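# Put the orange into the foam net sleeve

## Task

Get the orange so that it sits inside the foam net sleeve, and do not pull on the net so hard that it tears, since tearing costs score.

## Robot and tools

Robot: two YAM-style arms, left_arm and right_arm, each with a six-joint arm and a parallel two-finger gripper plus a wrist camera. In the scene frame the origin is at table height, midway between the nominal bases; +z is up, +x points out over the table, and left_arm sits on the +y side (at about y +0.362 m, right_arm at about y -0.329 m). Arm names do not match image sides. A camera stand stands behind the arms.

Frames: each arm reports its hand pose, targets and velocities in its own base frame. Fixed cameras and the table use the scene frame. Offsets are taken along that arm's base axes, and rotations turn about the Hand target position. The gripper's fingers point along its own +z and open and close along its y. end_effector_position is the spot between the pads, roughly 1 cm behind the tips.

execute_actions(actions, cameras): actions is a list of actions; each action is a table of up to 15 rows, and each row is one control step of 1/30 s. A shorter table repeats its final row to fill 15 steps. Every row holds 14 numbers in [-1, 1]: left_arm dx, dy, dz, rx, ry, rz, opening, then right_arm in the same order, always all 14 even if one arm is idle. The six pose numbers are an offset from that arm's Hand target as it stood when the action began, not from the prior row; sending the same offset twice moves the arm twice. Scale: 1.0 equals 0.6 m for dx/dy/dz and 180 degrees for the rotation vector rx/ry/rz. Translation longer than 1.0 may be shortened. Opening is absolute: +1 fully open (0.094 m), -1 closed. Sending all six pose zeros re-requests the current Hand target; a 0 in the opening slot is a real command, so resend an arm's current opening to leave it unchanged. An empty actions list returns state and all camera images; otherwise images come only when named in cameras (["all"] for every one, [] for none). An unknown camera name invalidates the call.

move(target, speed, blend, opening_speed, grip_force, blocking, cameras): target is one 14-number row in the same layout and scale, or up to 15 such rows; every row is an offset from the Hand targets at the start of the move, not from the previous row. Paths are straight, finish together, take at least 0.5 s and are cut off at 10 s. speed is path top speed in m/s (0.002 to 2.9, default 0.25; rotation capped at twice that in rad/s), one value or one per target. blend (m) rounds corners of a list; 0 stops at each point. opening_speed (0.2 or more, per second on the -1..+1 scale) closes fingers gradually, which suits squashable items. grip_force is newtons per pad, 10 to 50, one value or one per arm; it persists, and lower values close slowly. blocking=false returns after about 0.5 s while the move continues. Moves do not avoid obstacles or the other arm; faster motion means harder contact and more lag. Keep paths away from an arm's own base. The result adds a move: line giving the ending (done, off_target, moving, held, fault) and any limits (paced = clipped pose, held = withheld steps). done means at rest within 10 mm and 2 degrees.

wait(seconds, cameras): 0 to 10 s, robot keeps its last command; a running move continues and may end it early. stop(cameras): brakes a running move. zoom_image(camera, region): region [x0, y0, x1, y1] in pixels of that camera's latest image, at most 504 by 504; cameras are cam_high, cam_low, cam_left_wrist, cam_right_wrist, but images here come from cam_high, cam_left_wrist, cam_right_wrist (896x504). read_manual(section) gives licence text only. finished_scene(scene) ends the scene (scene 1 or 2) irreversibly; calls after it in the same reply act on the next scene.

Results: end_effector_position (m) and end_effector_quat_wxyz in the arm's base frame; Hand target is the last commanded pose after clipping, the base for the next offsets. Grippers often stop short of it; send the missing distance as a new offset. Orientation commands are clipped to within 40 degrees of the measured one each step. grip_measured is the finger opening on the command scale, reading a little wide when empty and narrower than a squeezed object. Joint velocities may say within noise. Joint torques include gravity and wrap at ±28 N m on joints 1 to 3. Action calls also list some step positions. MOTOR HOT appears at 75 °C; at 90 °C the arm folds and idles for the scene, so avoid long stretched holds or pushing at unreachable poses. Check pose and tilt after each move; friction may leave the gripper low or sideways.

Avoid: tearing the net with strong pulls, dropping the orange or letting anything leave the table, grippers or fingers touching the other arm, fast impacts with fixed or heavy things, and arm stops. An arm blocked by contact keeps pushing until you command its target back. Loose objects may get nudged occasionally.

Each tool is called after "Request:" in YAML: its name, and indented under it one key for each argument.

## Session

Request:
execute_actions:
  actions: []

Scene clock: 0.00 s.
left_arm: end_effector_position=(+0.2515, -0.2675, +0.0814) grip_measured=-0.987 end_effector_quat_wxyz=(+0.261, +0.084, +0.764, -0.584) | right_arm: end_effector_position=(+0.2617, +0.3377, +0.0855) grip_measured=-0.982 end_effector_quat_wxyz=(-0.628, +0.703, -0.324, -0.071)
Joint positions: left_arm=[-0.483 1.781 0.286 1.24 0.761 -0.863 0.001] | right_arm=[0.701 1.859 0.48 1.144 -0.538 -1.148 0.001]
Joint velocities: within noise
Joint torques (N m): no reading
Heat: left arm: 27 °C; right arm: 24 °C.
Hand target: left_arm +0.2537, -0.2684, +0.0871; +0.269, +0.089, +0.759, -0.586 | right_arm +0.2628, +0.3377, +0.0863; -0.628, +0.703, -0.325, -0.070
Tool commands: left_gripper/opening=-1.0 right_gripper/opening=-1.0

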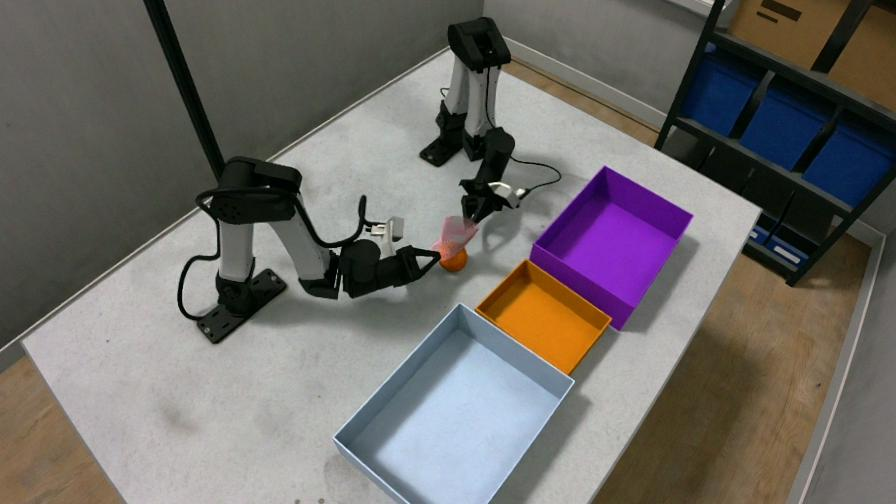

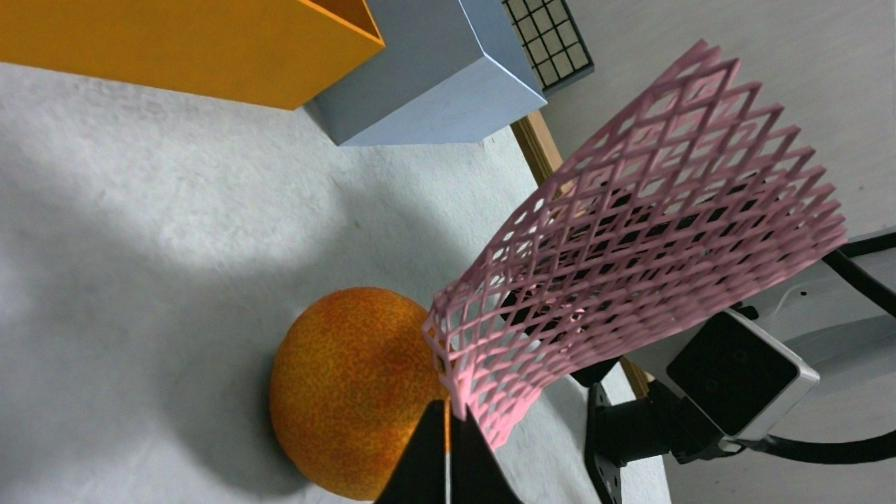

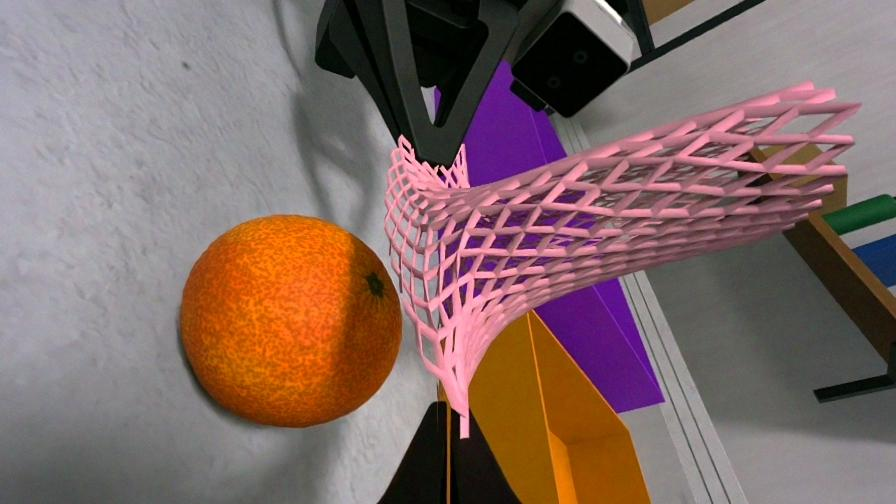

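Request:
zoom_image:
  camera: "cam_right_wrist"
  region: [340, 90, 640, 440]

Request:
zoom_image:
  camera: "cam_left_wrist"
  region: [392, 180, 642, 460]

Request:
zoom_image:
  camera: "cam_high"
  region: [390, 180, 540, 290]

Scaled by 1.440.

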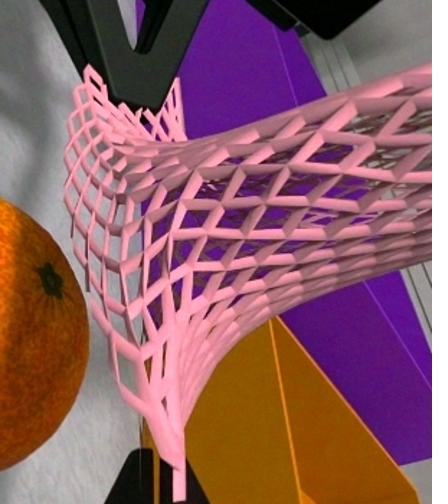

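Scaled by 1.800.

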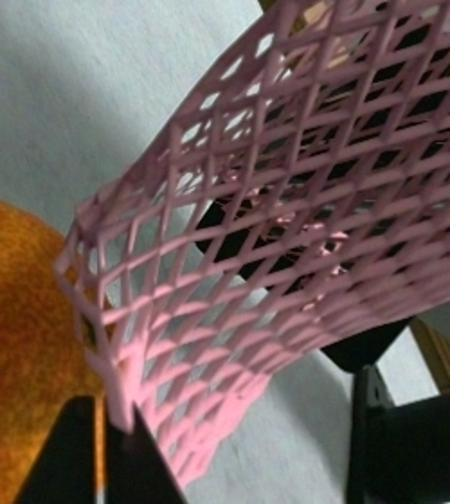

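Scaled by 3.360.

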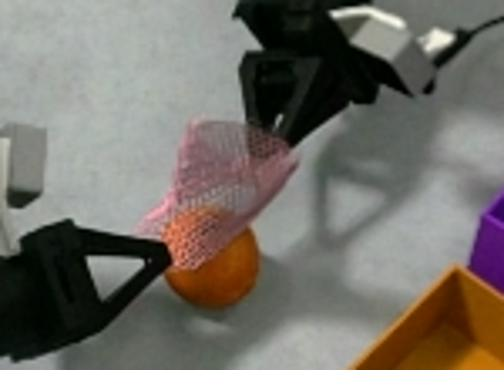

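Request:
move:
  target: [0,-0.005,0.01,0.132,0.0424,0,-1,0,0.005,0.01,-0.132,0.0436,0,-1]
  speed: 0.15
  cameras: ["all"]

Scene clock: 10.97 s.
left_arm: end_effector_position=(+0.2461, -0.2686, +0.0800) grip_measured=-0.987 end_effector_quat_wxyz=(+0.174, +0.096, +0.883, -0.424) | right_arm: end_effector_position=(+0.2574, +0.3399, +0.0827) grip_measured=-0.982 end_effector_quat_wxyz=(-0.444, +0.811, -0.376, -0.066)
Joint positions: left_arm=[-0.569 1.435 0.589 0.089 0.567 -0.603 0.001] | right_arm=[0.758 1.629 0.791 0.127 -0.415 -1.322 0.001]
Joint torques (N m): left_arm=[-0.36 -6.15 8.1 1.57 -0.11 0.22] | right_arm=[0.2 -8.42 8.17 1.49 0.25 0.03]
Heat: left arm: 28 °C; right arm: 27 °C.
Hand target: left_arm +0.2537, -0.2715, +0.0931; +0.194, +0.103, +0.879, -0.422 | right_arm +0.2629, +0.3407, +0.0923; -0.447, +0.811, -0.375, -0.049
Off the commanded pose: left_arm 0.015 m, 2 deg | right_arm 0.011 m, 2 deg.
move: off_target (left_arm, right_arm)
camera_calibration:
cam_left_wrist: T_world_to_cam=[[-0.326238, -0.617873, 0.715403, -0.140903], [-0.930519, 0.343163, -0.127955, 0.373434], [-0.16644, -0.70744, -0.686896, -0.00468299], [0, 0, 0, 1]] pos_world=[0.30074, -0.218522, 0.145369]
cam_right_wrist: T_world_to_cam=[[0.66949, 0.308268, 0.675836, -0.3337], [0.536638, -0.829807, -0.1531, 0.196871], [0.513618, 0.465179, -0.720976, -0.140784], [0, 0, 0, 1]] pos_world=[0.190069, 0.331724, 0.154165]

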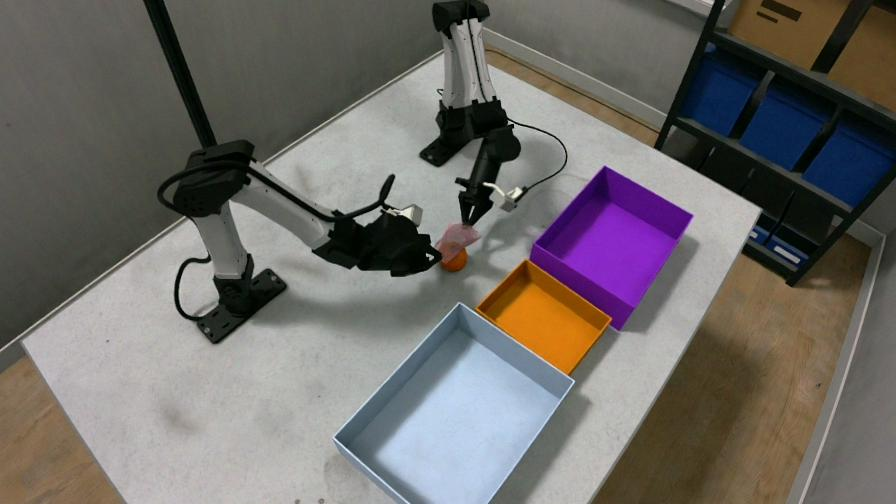

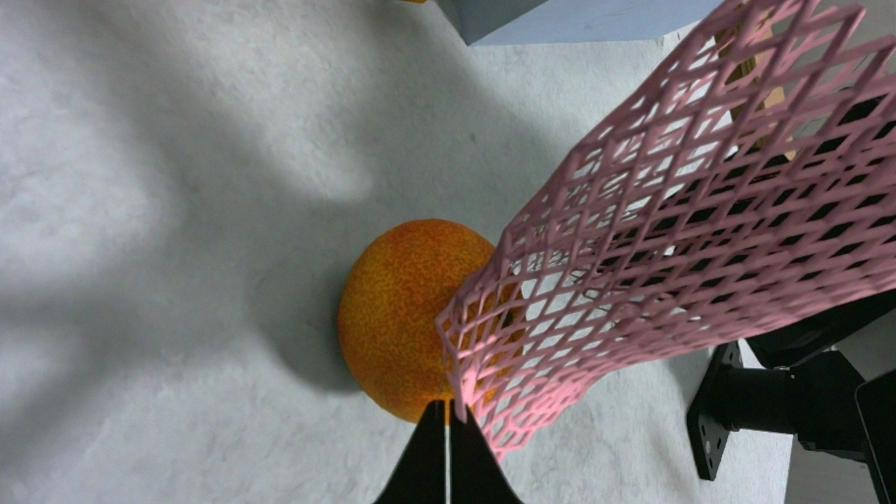

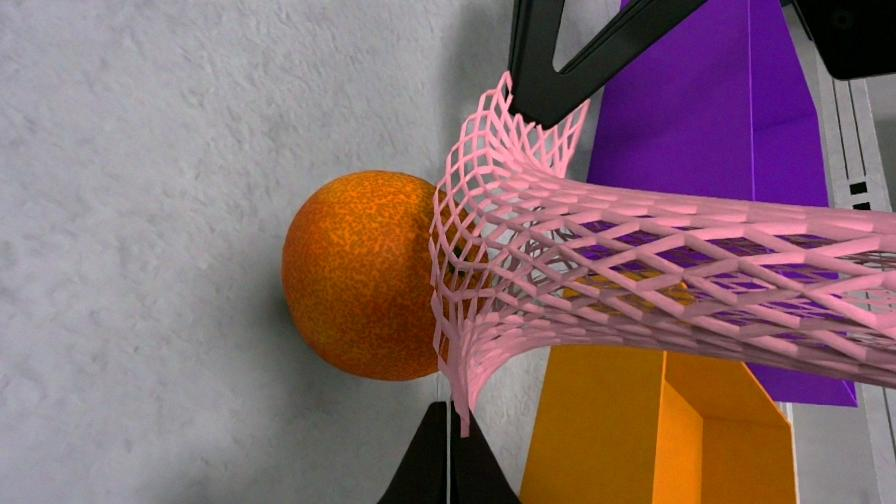

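Request:
move:
  target: [0.008,-0.0075,0,0.132,0.0382,0,-1,0.001,0.0075,0,-0.132,0.0436,0,-1]
  speed: 0.2
  cameras: ["all"]

Scene clock: 15.13 s.
left_arm: end_effector_position=(+0.2537, -0.2741, +0.0878) grip_measured=-0.987 end_effector_quat_wxyz=(+0.109, +0.110, +0.957, -0.246) | right_arm: end_effector_position=(+0.2601, +0.3453, +0.0933) grip_measured=-0.982 end_effector_quat_wxyz=(-0.253, +0.876, -0.408, -0.038)
Joint positions: left_arm=[-0.692 1.572 1.031 -0.561 0.286 -0.532 0.001] | right_arm=[0.84 1.779 1.293 -0.61 -0.214 -1.379 0.001]
Joint torques (N m): left_arm=[-0.43 -5.29 8.55 1.12 -0.2 0.18] | right_arm=[0.46 -7.42 8.79 1.03 0.29 0.04]
Heat: left arm: 29 °C; right arm: 27 °C.
Hand target: left_arm +0.2586, -0.2759, +0.0931; +0.116, +0.116, +0.957, -0.238 | right_arm +0.2634, +0.3452, +0.0921; -0.244, +0.880, -0.406, -0.026
Off the commanded pose: left_arm 0.007 m, 1 deg | right_arm 0.004 m, 2 deg.
move: done
camera_calibration:
cam_left_wrist: T_world_to_cam=[[-0.272416, -0.851816, 0.447436, -0.201605], [-0.930247, 0.351974, 0.103709, 0.365312], [-0.245827, -0.387973, -0.888283, 0.123419], [0, 0, 0, 1]] pos_world=[0.315249, -0.252428, 0.16195]
cam_right_wrist: T_world_to_cam=[[0.735955, 0.527763, 0.424072, -0.414007], [0.533044, -0.837866, 0.117663, 0.179973], [0.417414, 0.139455, -0.897952, 0.0169728], [0, 0, 0, 1]] pos_world=[0.201672, 0.366924, 0.169633]

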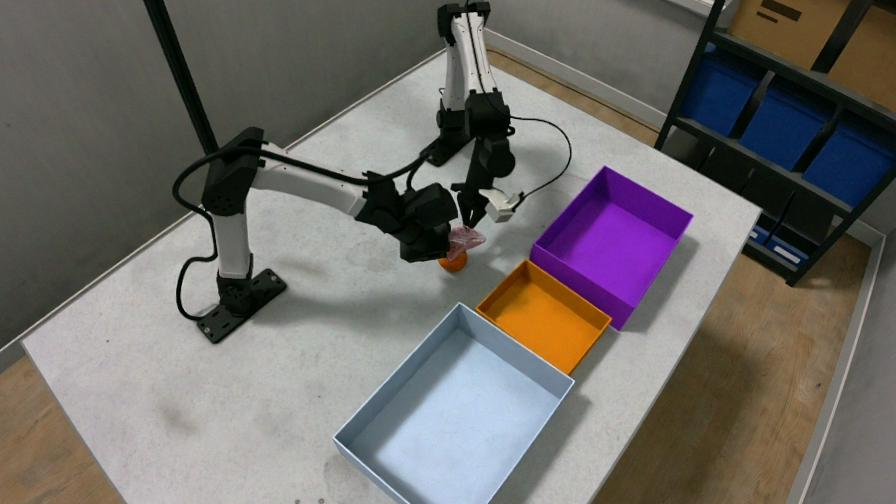

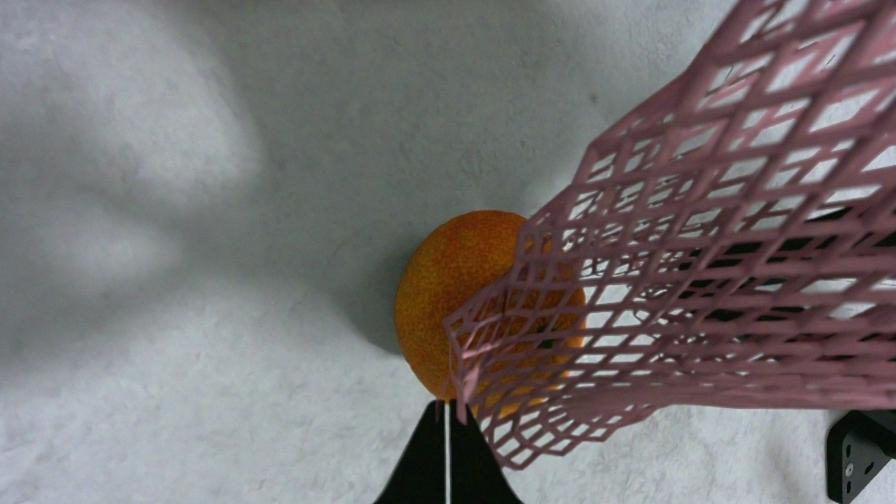

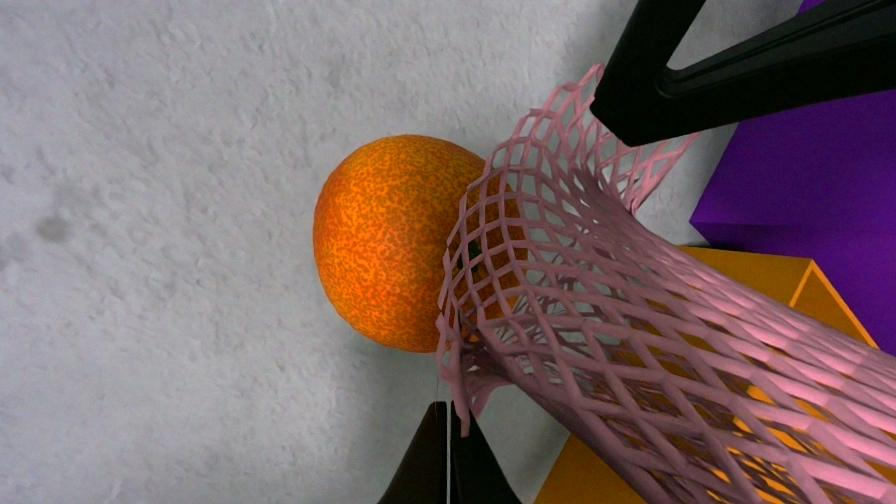

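Request:
move:
  target: [0.001,-0.004,-0.052,0,0,0,-1,-0.006,-0.004,-0.062,0,0,0,-1]
  speed: 0.1
  cameras: ["all"]

Request:
zoom_image:
  camera: "cam_high"
  region: [390, 180, 540, 290]

Scene clock: 16.87 s.
left_arm: end_effector_position=(+0.2593, -0.2799, +0.0678) grip_measured=-0.987 end_effector_quat_wxyz=(+0.113, +0.112, +0.956, -0.246) | right_arm: end_effector_position=(+0.2622, +0.3476, +0.0679) grip_measured=-0.982 end_effector_quat_wxyz=(-0.260, +0.875, -0.406, -0.033)
Joint positions: left_arm=[-0.697 1.624 0.997 -0.467 0.281 -0.532 0.001] | right_arm=[0.842 1.807 1.214 -0.486 -0.208 -1.379 0.001]
Joint torques (N m): left_arm=[-0.42 -5.74 4.88 1.43 -0.15 0.14] | right_arm=[0.57 -7.3 5 1.27 0.21 0.1]
Heat: left arm: 29 °C; right arm: 27 °C.
Hand target: left_arm +0.2592, -0.2783, +0.0618; +0.116, +0.116, +0.957, -0.238 | right_arm +0.2598, +0.3429, +0.0551; -0.244, +0.880, -0.406, -0.026
Off the commanded pose: left_arm 0.006 m, 1 deg | right_arm 0.014 m, 2 deg.
move: off_target (right_arm)
camera_calibration:
cam_left_wrist: T_world_to_cam=[[-0.278497, -0.850465, 0.446261, -0.194073], [-0.93045, 0.354108, 0.0941798, 0.375909], [-0.238121, -0.388994, -0.889934, 0.102656], [0, 0, 0, 1]] pos_world=[0.32016, -0.258232, 0.142562]
cam_right_wrist: T_world_to_cam=[[0.729481, 0.523255, 0.440524, -0.403799], [0.530724, -0.839283, 0.118054, 0.184852], [0.431497, 0.147678, -0.889945, -0.0141793], [0, 0, 0, 1]] pos_world=[0.202577, 0.368527, 0.143442]

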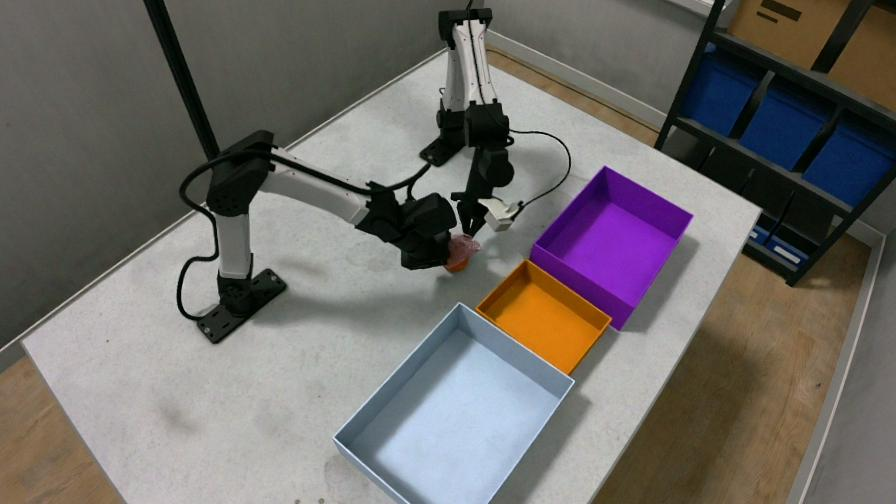

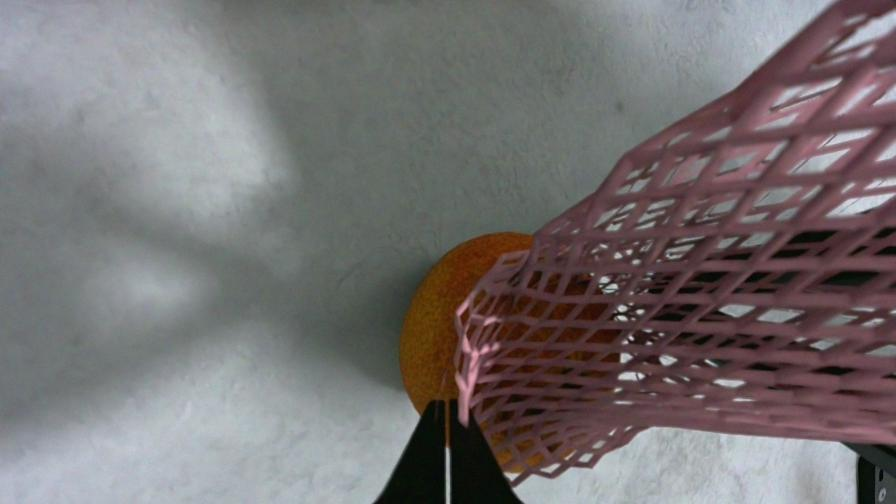

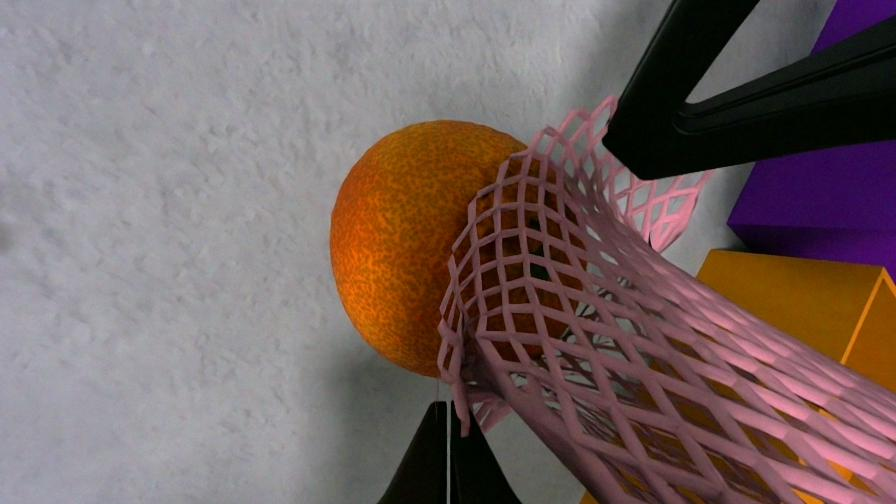

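Scaled by 3.360.

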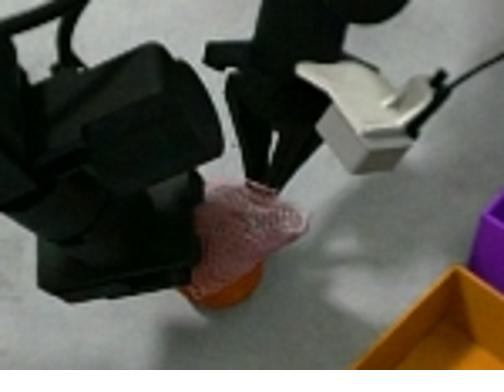

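Request:
move:
  target:
    - [-0.0075,0.005,0,0,0,0,-1,-0.0075,0.00,0,0,0,0,-1]
    - [-0.0075,0.005,-0.045,0,0,0,-1,-0.0075,0.00,-0.04,0,0,0,-1]
  speed: 0.08
  blend: [0.003,0]
  cameras: ["all"]

Request:
zoom_image:
  camera: "cam_high"
  region: [390, 180, 540, 290]

Scene clock: 19.97 s.
left_arm: end_effector_position=(+0.2597, -0.2783, +0.0468) grip_measured=-0.988 end_effector_quat_wxyz=(+0.125, +0.113, +0.954, -0.249) | right_arm: end_effector_position=(+0.2601, +0.3468, +0.0467) grip_measured=-0.982 end_effector_quat_wxyz=(-0.262, +0.876, -0.404, -0.025)
Joint positions: left_arm=[-0.697 1.642 0.915 -0.342 0.272 -0.532 0.001] | right_arm=[0.851 1.827 1.147 -0.392 -0.192 -1.379 0.001]
Joint torques (N m): left_arm=[-0.59 -4.81 4.29 1.4 -0.06 0.12] | right_arm=[0.54 -6.93 4.67 1.27 0.08 0.12]
Heat: left arm: 29 °C; right arm: 27 °C.
Hand target: left_arm +0.2545, -0.2753, +0.0347; +0.116, +0.116, +0.957, -0.238 | right_arm +0.2553, +0.3429, +0.0311; -0.244, +0.880, -0.406, -0.026
Off the commanded pose: left_arm 0.013 m, 2 deg | right_arm 0.017 m, 2 deg.
move: off_target (left_arm, right_arm); blend cut to 0.0027 m at target 1
camera_calibration:
cam_left_wrist: T_world_to_cam=[[-0.285317, -0.847341, 0.447893, -0.180691], [-0.933713, 0.351191, 0.0696027, 0.378912], [-0.216273, -0.398345, -0.891374, 0.0764257], [0, 0, 0, 1]] pos_world=[0.31877, -0.255733, 0.122681]
cam_right_wrist: T_world_to_cam=[[0.722161, 0.525979, 0.449254, -0.392021], [0.529827, -0.838144, 0.129605, 0.187109], [0.444709, 0.144431, -0.883954, -0.0346574], [0, 0, 0, 1]] pos_world=[0.199379, 0.368025, 0.121231]

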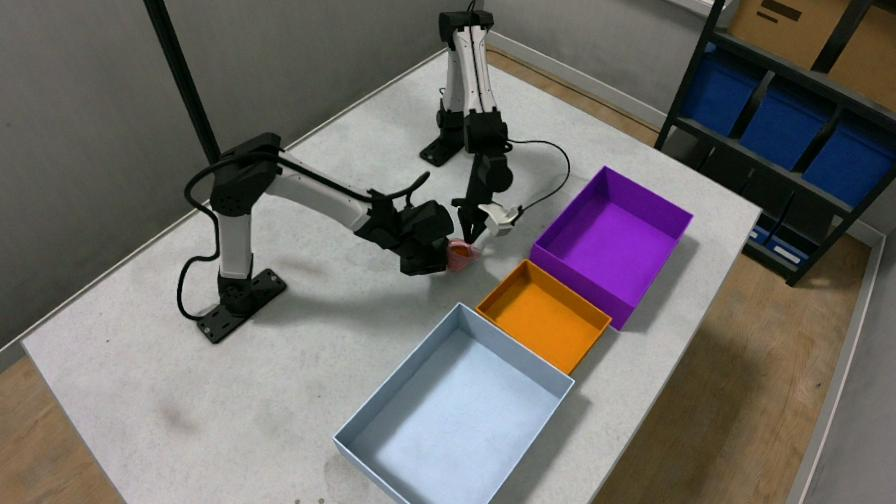

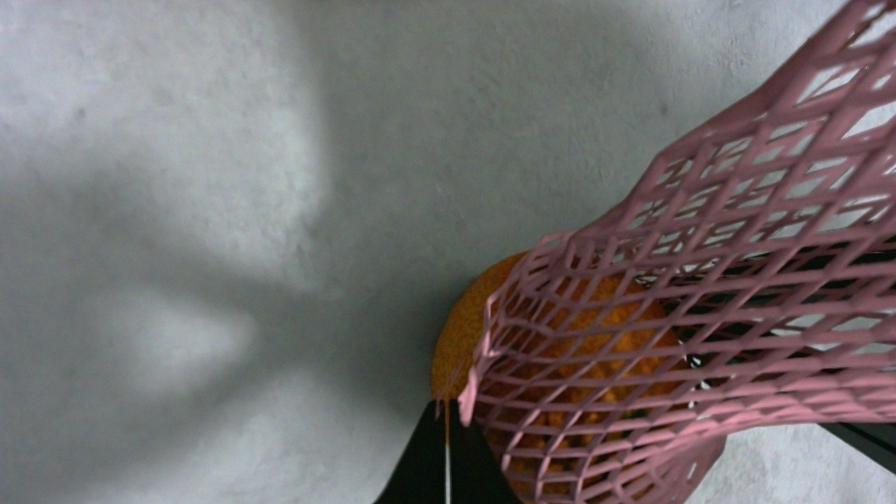

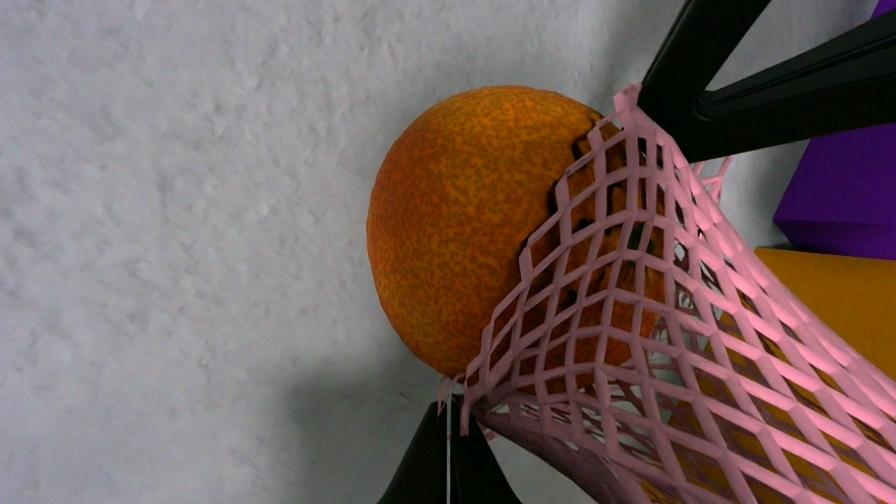

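Scaled by 3.360.

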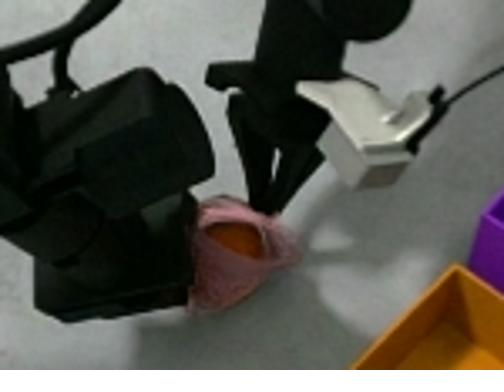

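Request:
move:
  target: [-0.012,0.006,0.05,0,0,0,-1,-0.012,0.006,0.05,0,0,0,-1]
  speed: 0.12
  cameras: ["all"]

Request:
zoom_image:
  camera: "cam_high"
  region: [390, 180, 540, 290]

Scene clock: 21.80 s.
left_arm: end_effector_position=(+0.2455, -0.2704, +0.0529) grip_measured=-0.988 end_effector_quat_wxyz=(+0.108, +0.114, +0.958, -0.238) | right_arm: end_effector_position=(+0.2478, +0.3469, +0.0511) grip_measured=-0.982 end_effector_quat_wxyz=(-0.244, +0.882, -0.402, -0.033)
Joint positions: left_arm=[-0.705 1.597 0.915 -0.428 0.272 -0.532 0.001] | right_arm=[0.874 1.815 1.169 -0.462 -0.188 -1.368 0.001]
Joint torques (N m): left_arm=[-0.49 -7.9 7.68 1 -0.11 0.05] | right_arm=[0.4 -10.39 8.16 0.84 0.19 0.22]
Heat: left arm: 29 °C; right arm: 27 °C.
Hand target: left_arm +0.2474, -0.2717, +0.0648; +0.116, +0.116, +0.957, -0.238 | right_arm +0.2481, +0.3465, +0.0610; -0.244, +0.880, -0.406, -0.026
Off the commanded pose: left_arm 0.012 m, 1 deg | right_arm 0.010 m, 1 deg.
move: off_target (left_arm)
camera_calibration:
cam_left_wrist: T_world_to_cam=[[-0.278702, -0.856721, 0.433998, -0.184094], [-0.928055, 0.356507, 0.107779, 0.360532], [-0.24706, -0.372736, -0.894444, 0.0966418], [0, 0, 0, 1]] pos_world=[0.307162, -0.250227, 0.127479]
cam_right_wrist: T_world_to_cam=[[0.72626, 0.547308, 0.415933, -0.391851], [0.54381, -0.827551, 0.139391, 0.185469], [0.420496, 0.124955, -0.898649, -0.0117195], [0, 0, 0, 1]] pos_world=[0.188654, 0.369413, 0.1266]

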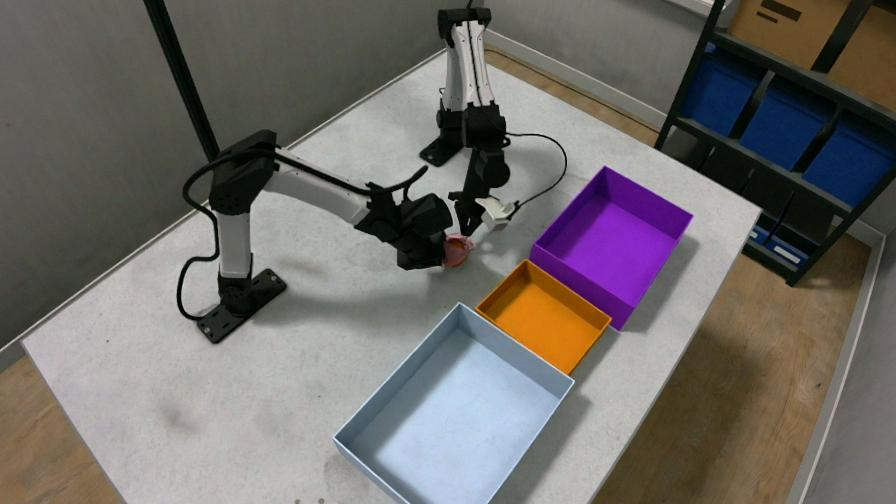

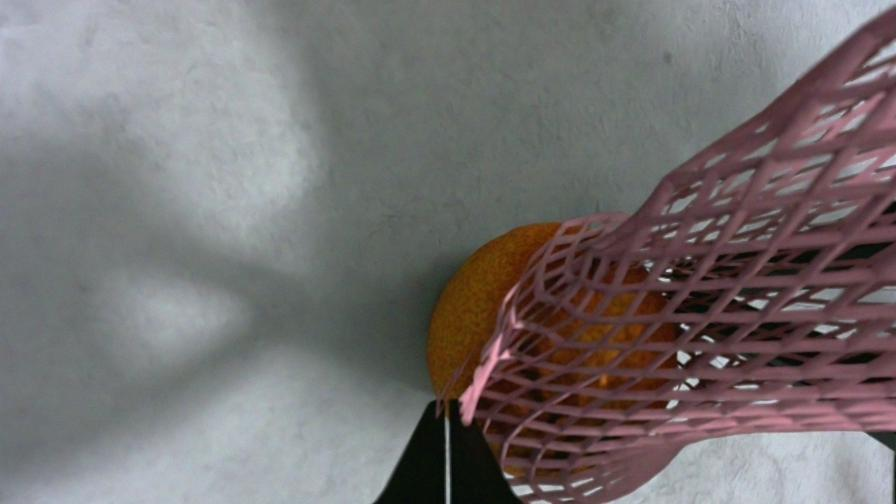

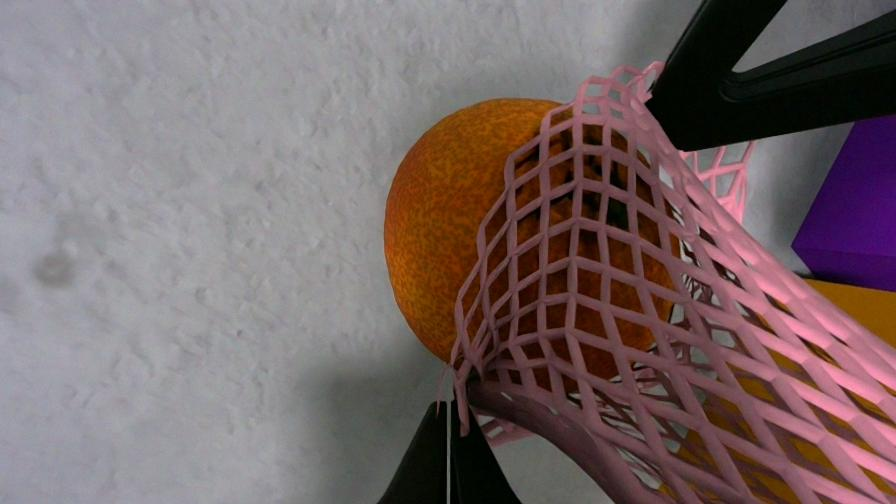

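Scaled by 3.360.

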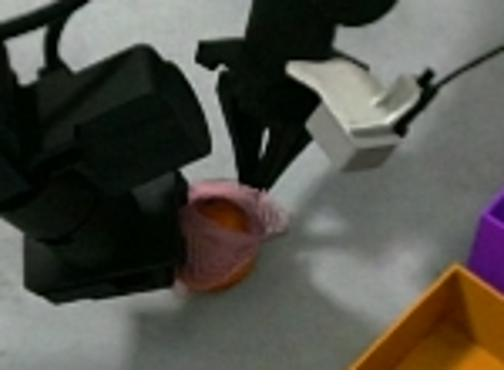

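Request:
move:
  target: [-0.012,0.004,-0.07,0,0,0,-1,-0.0035,0.008,-0.064,0,0,0,-1]
  speed: 0.08
  cameras: ["all"]

Request:
zoom_image:
  camera: "cam_high"
  region: [390, 180, 540, 290]

Scene clock: 23.93 s.
left_arm: end_effector_position=(+0.2495, -0.2701, +0.0355) grip_measured=-0.988 end_effector_quat_wxyz=(+0.134, +0.115, +0.954, -0.243) | right_arm: end_effector_position=(+0.2517, +0.3520, +0.0371) grip_measured=-0.982 end_effector_quat_wxyz=(-0.257, +0.878, -0.403, -0.024)
Joint positions: left_arm=[-0.708 1.611 0.83 -0.28 0.248 -0.533 0.001] | right_arm=[0.881 1.841 1.129 -0.363 -0.173 -1.357 0.001]
Joint torques (N m): left_arm=[-0.99 -4.15 4.03 1.41 0.06 -0.03] | right_arm=[0.8 -6.58 4.71 1.44 0.05 0.23]
Heat: left arm: 29 °C; right arm: 27 °C.
Hand target: left_arm +0.2403, -0.2693, +0.0228; +0.116, +0.116, +0.957, -0.237 | right_arm +0.2461, +0.3513, +0.0227; -0.244, +0.880, -0.406, -0.026
Off the commanded pose: left_arm 0.016 m, 2 deg | right_arm 0.016 m, 2 deg.
move: off_target (left_arm, right_arm)
camera_calibration:
cam_left_wrist: T_world_to_cam=[[-0.293143, -0.85199, 0.433797, -0.170282], [-0.935263, 0.349689, 0.054785, 0.367793], [-0.19837, -0.389654, -0.899344, 0.0656152], [0, 0, 0, 1]] pos_world=[0.307082, -0.248125, 0.112729]
cam_right_wrist: T_world_to_cam=[[0.720965, 0.532672, 0.443248, -0.386168], [0.532175, -0.835281, 0.138186, 0.195257], [0.443845, 0.136258, -0.885684, -0.0368872], [0, 0, 0, 1]] pos_world=[0.190875, 0.373821, 0.111516]

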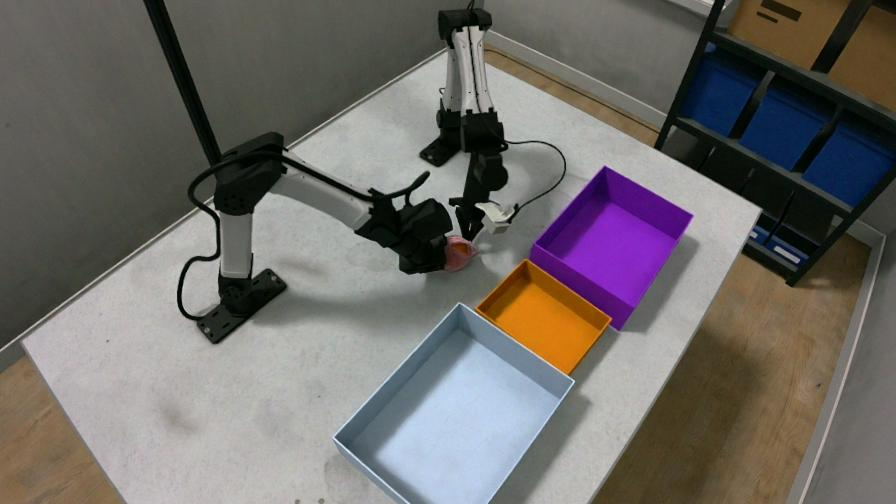

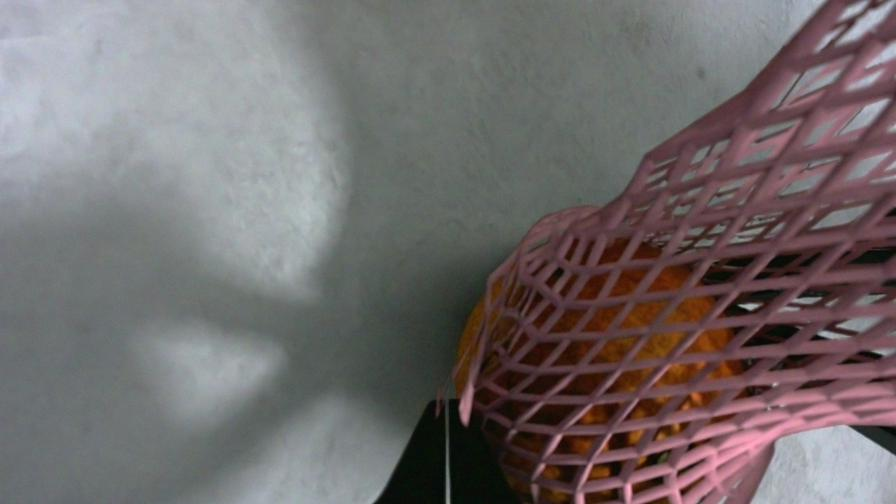

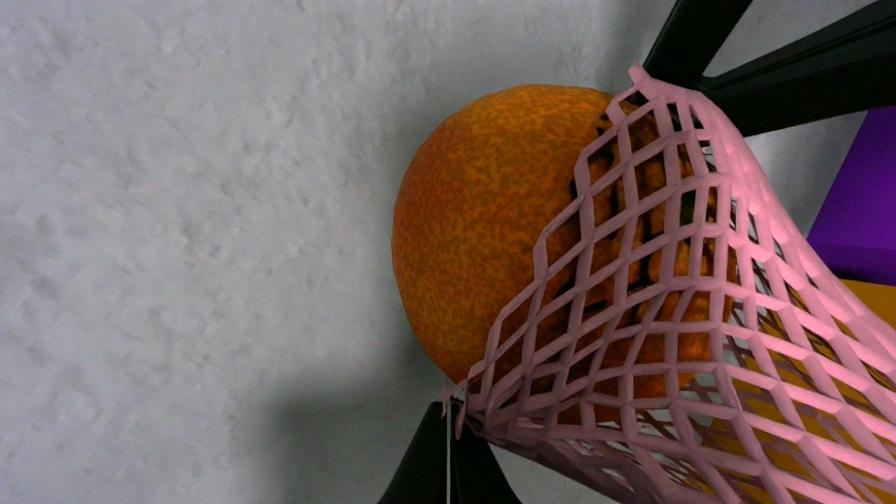

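Scaled by 3.360.

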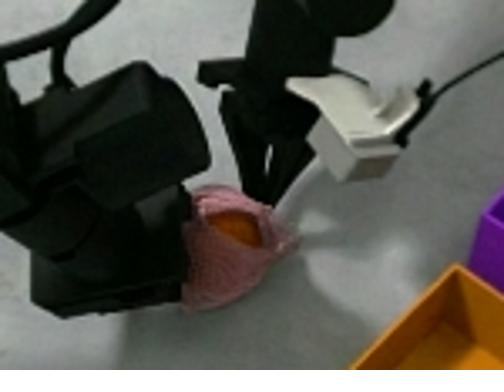

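Request:
move:
  target:
    - [-0.012,0.003,0.07,0,0,0,-1,-0.018,0.004,0.07,0,0,0,-1]
    - [-0.022,0.003,0.03,0,0,0,-1,-0.024,0.005,0.03,0,0,0,-1]
    - [-0.0255,0.003,-0.012,0,0,0,-1,-0.0255,0.005,-0.012,0,0,0,-1]
  speed: 0.1
  blend: [0.005,0.01,0]
  cameras: ["all"]

Request:
zoom_image:
  camera: "cam_high"
  region: [390, 180, 540, 290]

Scene clock: 28.73 s.
left_arm: end_effector_position=(+0.2295, -0.2661, +0.0230) grip_measured=-0.988 end_effector_quat_wxyz=(+0.121, +0.115, +0.956, -0.239) | right_arm: end_effector_position=(+0.2344, +0.3561, +0.0287) grip_measured=-0.982 end_effector_quat_wxyz=(-0.255, +0.879, -0.401, -0.027)
Joint positions: left_arm=[-0.741 1.588 0.759 -0.25 0.241 -0.562 0.001] | right_arm=[0.924 1.833 1.081 -0.322 -0.16 -1.321 0.001]
Joint torques (N m): left_arm=[-1.02 -4.27 4.29 1.56 -0.01 -0.05] | right_arm=[0.64 -6.5 4.59 1.43 0.13 0.27]
Heat: left arm: 30 °C; right arm: 27 °C.
Hand target: left_arm +0.2249, -0.2675, +0.0156; +0.116, +0.116, +0.957, -0.238 | right_arm +0.2308, +0.3543, +0.0155; -0.244, +0.880, -0.406, -0.026
Off the commanded pose: left_arm 0.009 m, 1 deg | right_arm 0.014 m, 1 deg.
move: off_target (right_arm)
camera_calibration:
cam_left_wrist: T_world_to_cam=[[-0.286503, -0.855839, 0.430646, -0.169891], [-0.932216, 0.352755, 0.0808515, 0.347903], [-0.221108, -0.378291, -0.898892, 0.0602721], [0, 0, 0, 1]] pos_world=[0.288973, -0.245323, 0.0992126]
cam_right_wrist: T_world_to_cam=[[0.721033, 0.536511, 0.438483, -0.373423], [0.537381, -0.832476, 0.134928, 0.206906], [0.437417, 0.138345, -0.888553, -0.0363563], [0, 0, 0, 1]] pos_world=[0.173966, 0.377619, 0.103518]

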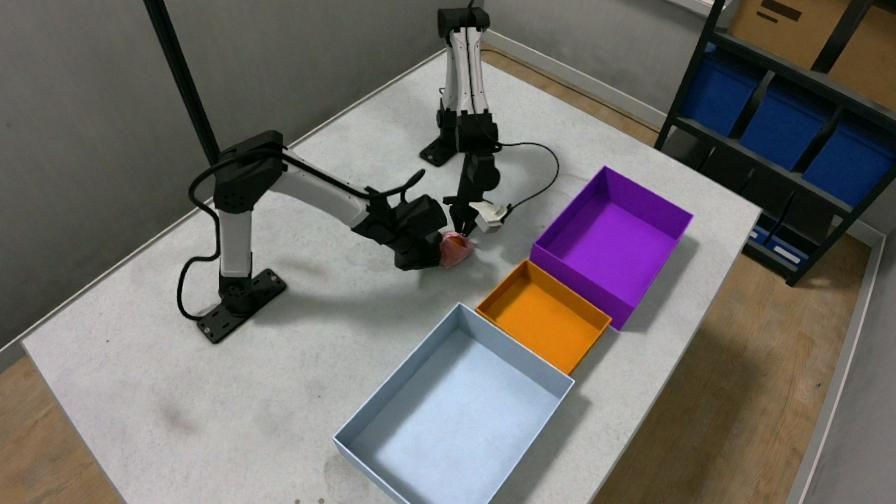

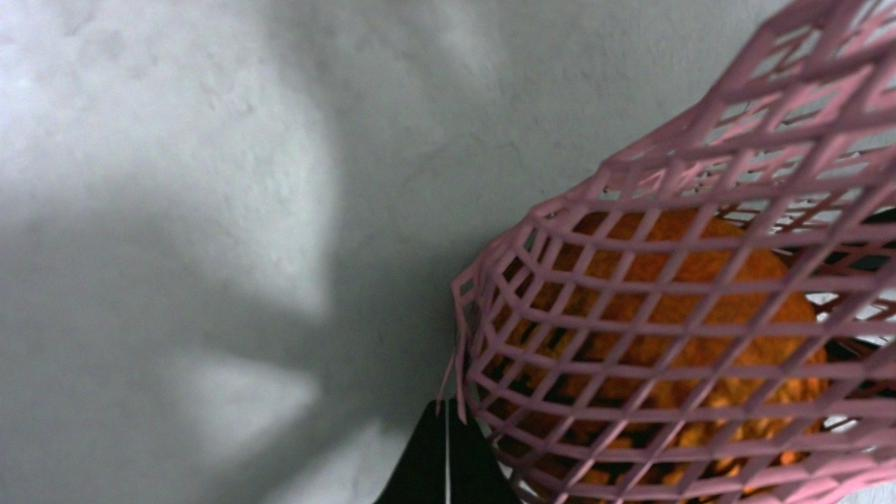

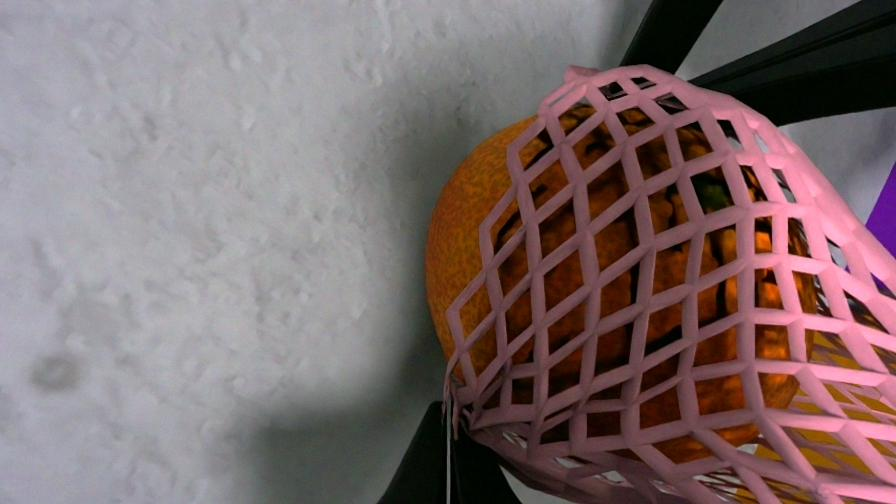

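Scaled by 3.360.

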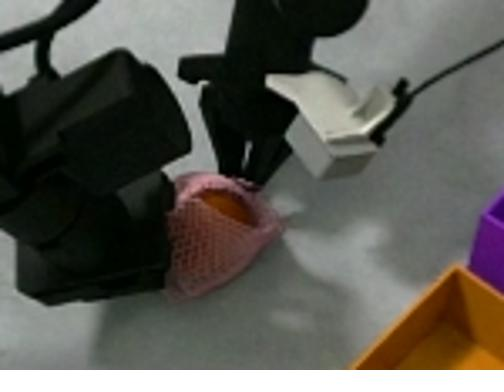

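Request:
move:
  target: [-0.028,0.001,0.012,0,0,0,-1,-0.028,0.001,-0.003,0,0,0,-1]
  speed: 0.1
  cameras: ["all"]

Request:
zoom_image:
  camera: "cam_high"
  region: [390, 180, 540, 290]

Scene clock: 30.23 s.
left_arm: end_effector_position=(+0.2129, -0.2673, +0.0205) grip_measured=-0.988 end_effector_quat_wxyz=(+0.115, +0.115, +0.958, -0.236) | right_arm: end_effector_position=(+0.2178, +0.3578, +0.0179) grip_measured=-0.982 end_effector_quat_wxyz=(-0.249, +0.881, -0.402, -0.030)
Joint positions: left_arm=[-0.786 1.559 0.723 -0.248 0.222 -0.601 0.001] | right_arm=[0.965 1.833 1.037 -0.287 -0.142 -1.285 0.001]
Joint torques (N m): left_arm=[-0.85 -7.17 4.4 1.32 -0.04 -0.06] | right_arm=[0.65 -8.88 4.36 1.29 0.16 0.28]
Heat: left arm: 30 °C; right arm: 27 °C.
Hand target: left_arm +0.2082, -0.2669, +0.0228; +0.116, +0.116, +0.957, -0.238 | right_arm +0.2140, +0.3549, +0.0138; -0.244, +0.880, -0.406, -0.026
Off the commanded pose: left_arm 0.005 m, 0 deg | right_arm 0.006 m, 1 deg.
move: done
camera_calibration:
cam_left_wrist: T_world_to_cam=[[-0.283996, -0.858677, 0.426637, -0.175809], [-0.930403, 0.35433, 0.0938131, 0.332859], [-0.231725, -0.370302, -0.899544, 0.0582855], [0, 0, 0, 1]] pos_world=[0.27327, -0.247322, 0.0962104]
cam_right_wrist: T_world_to_cam=[[0.724356, 0.541935, 0.426163, -0.360073], [0.539931, -0.830298, 0.138129, 0.217338], [0.428699, 0.130044, -0.894039, -0.0340277], [0, 0, 0, 1]] pos_world=[0.158061, 0.380016, 0.0930068]

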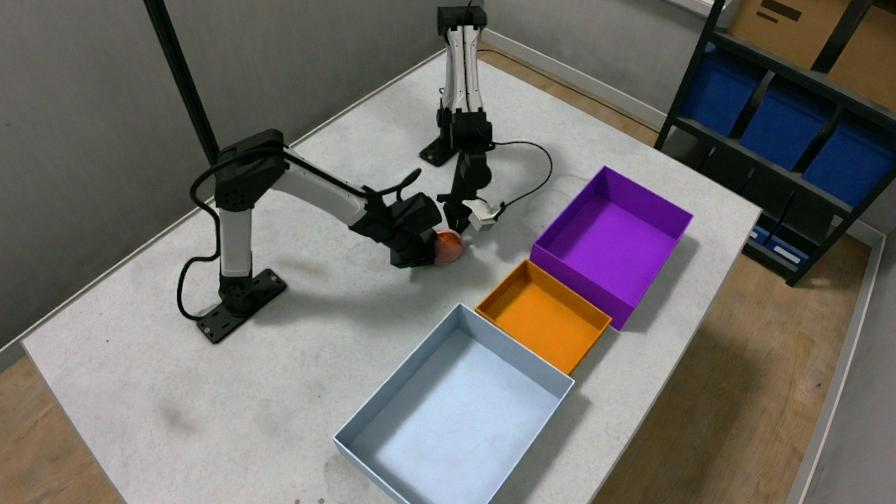

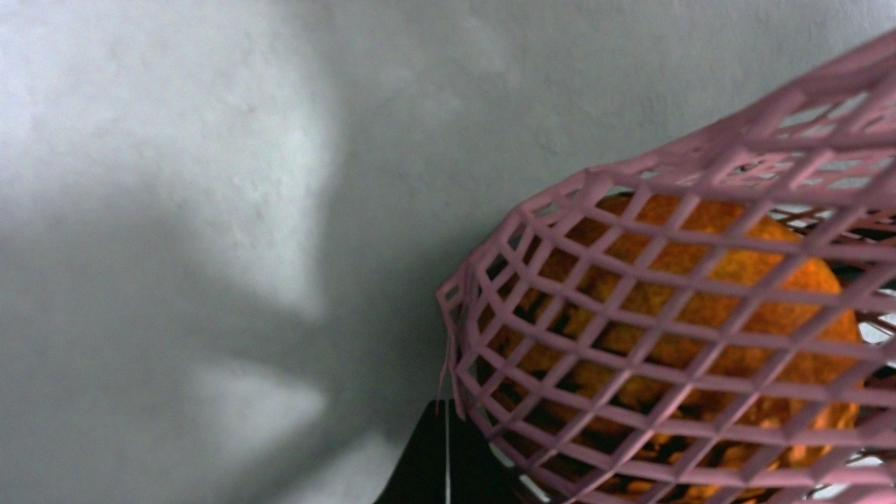

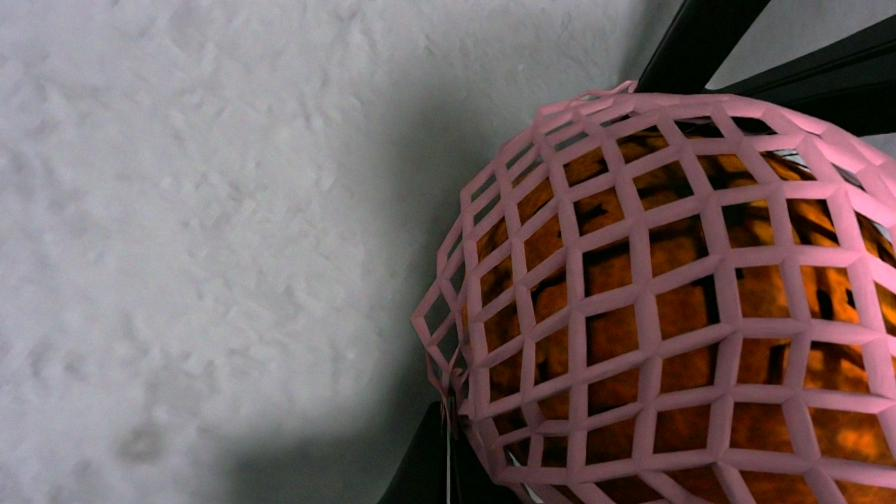

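Scaled by 3.360.

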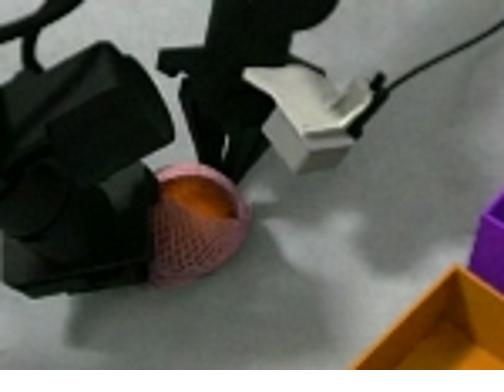

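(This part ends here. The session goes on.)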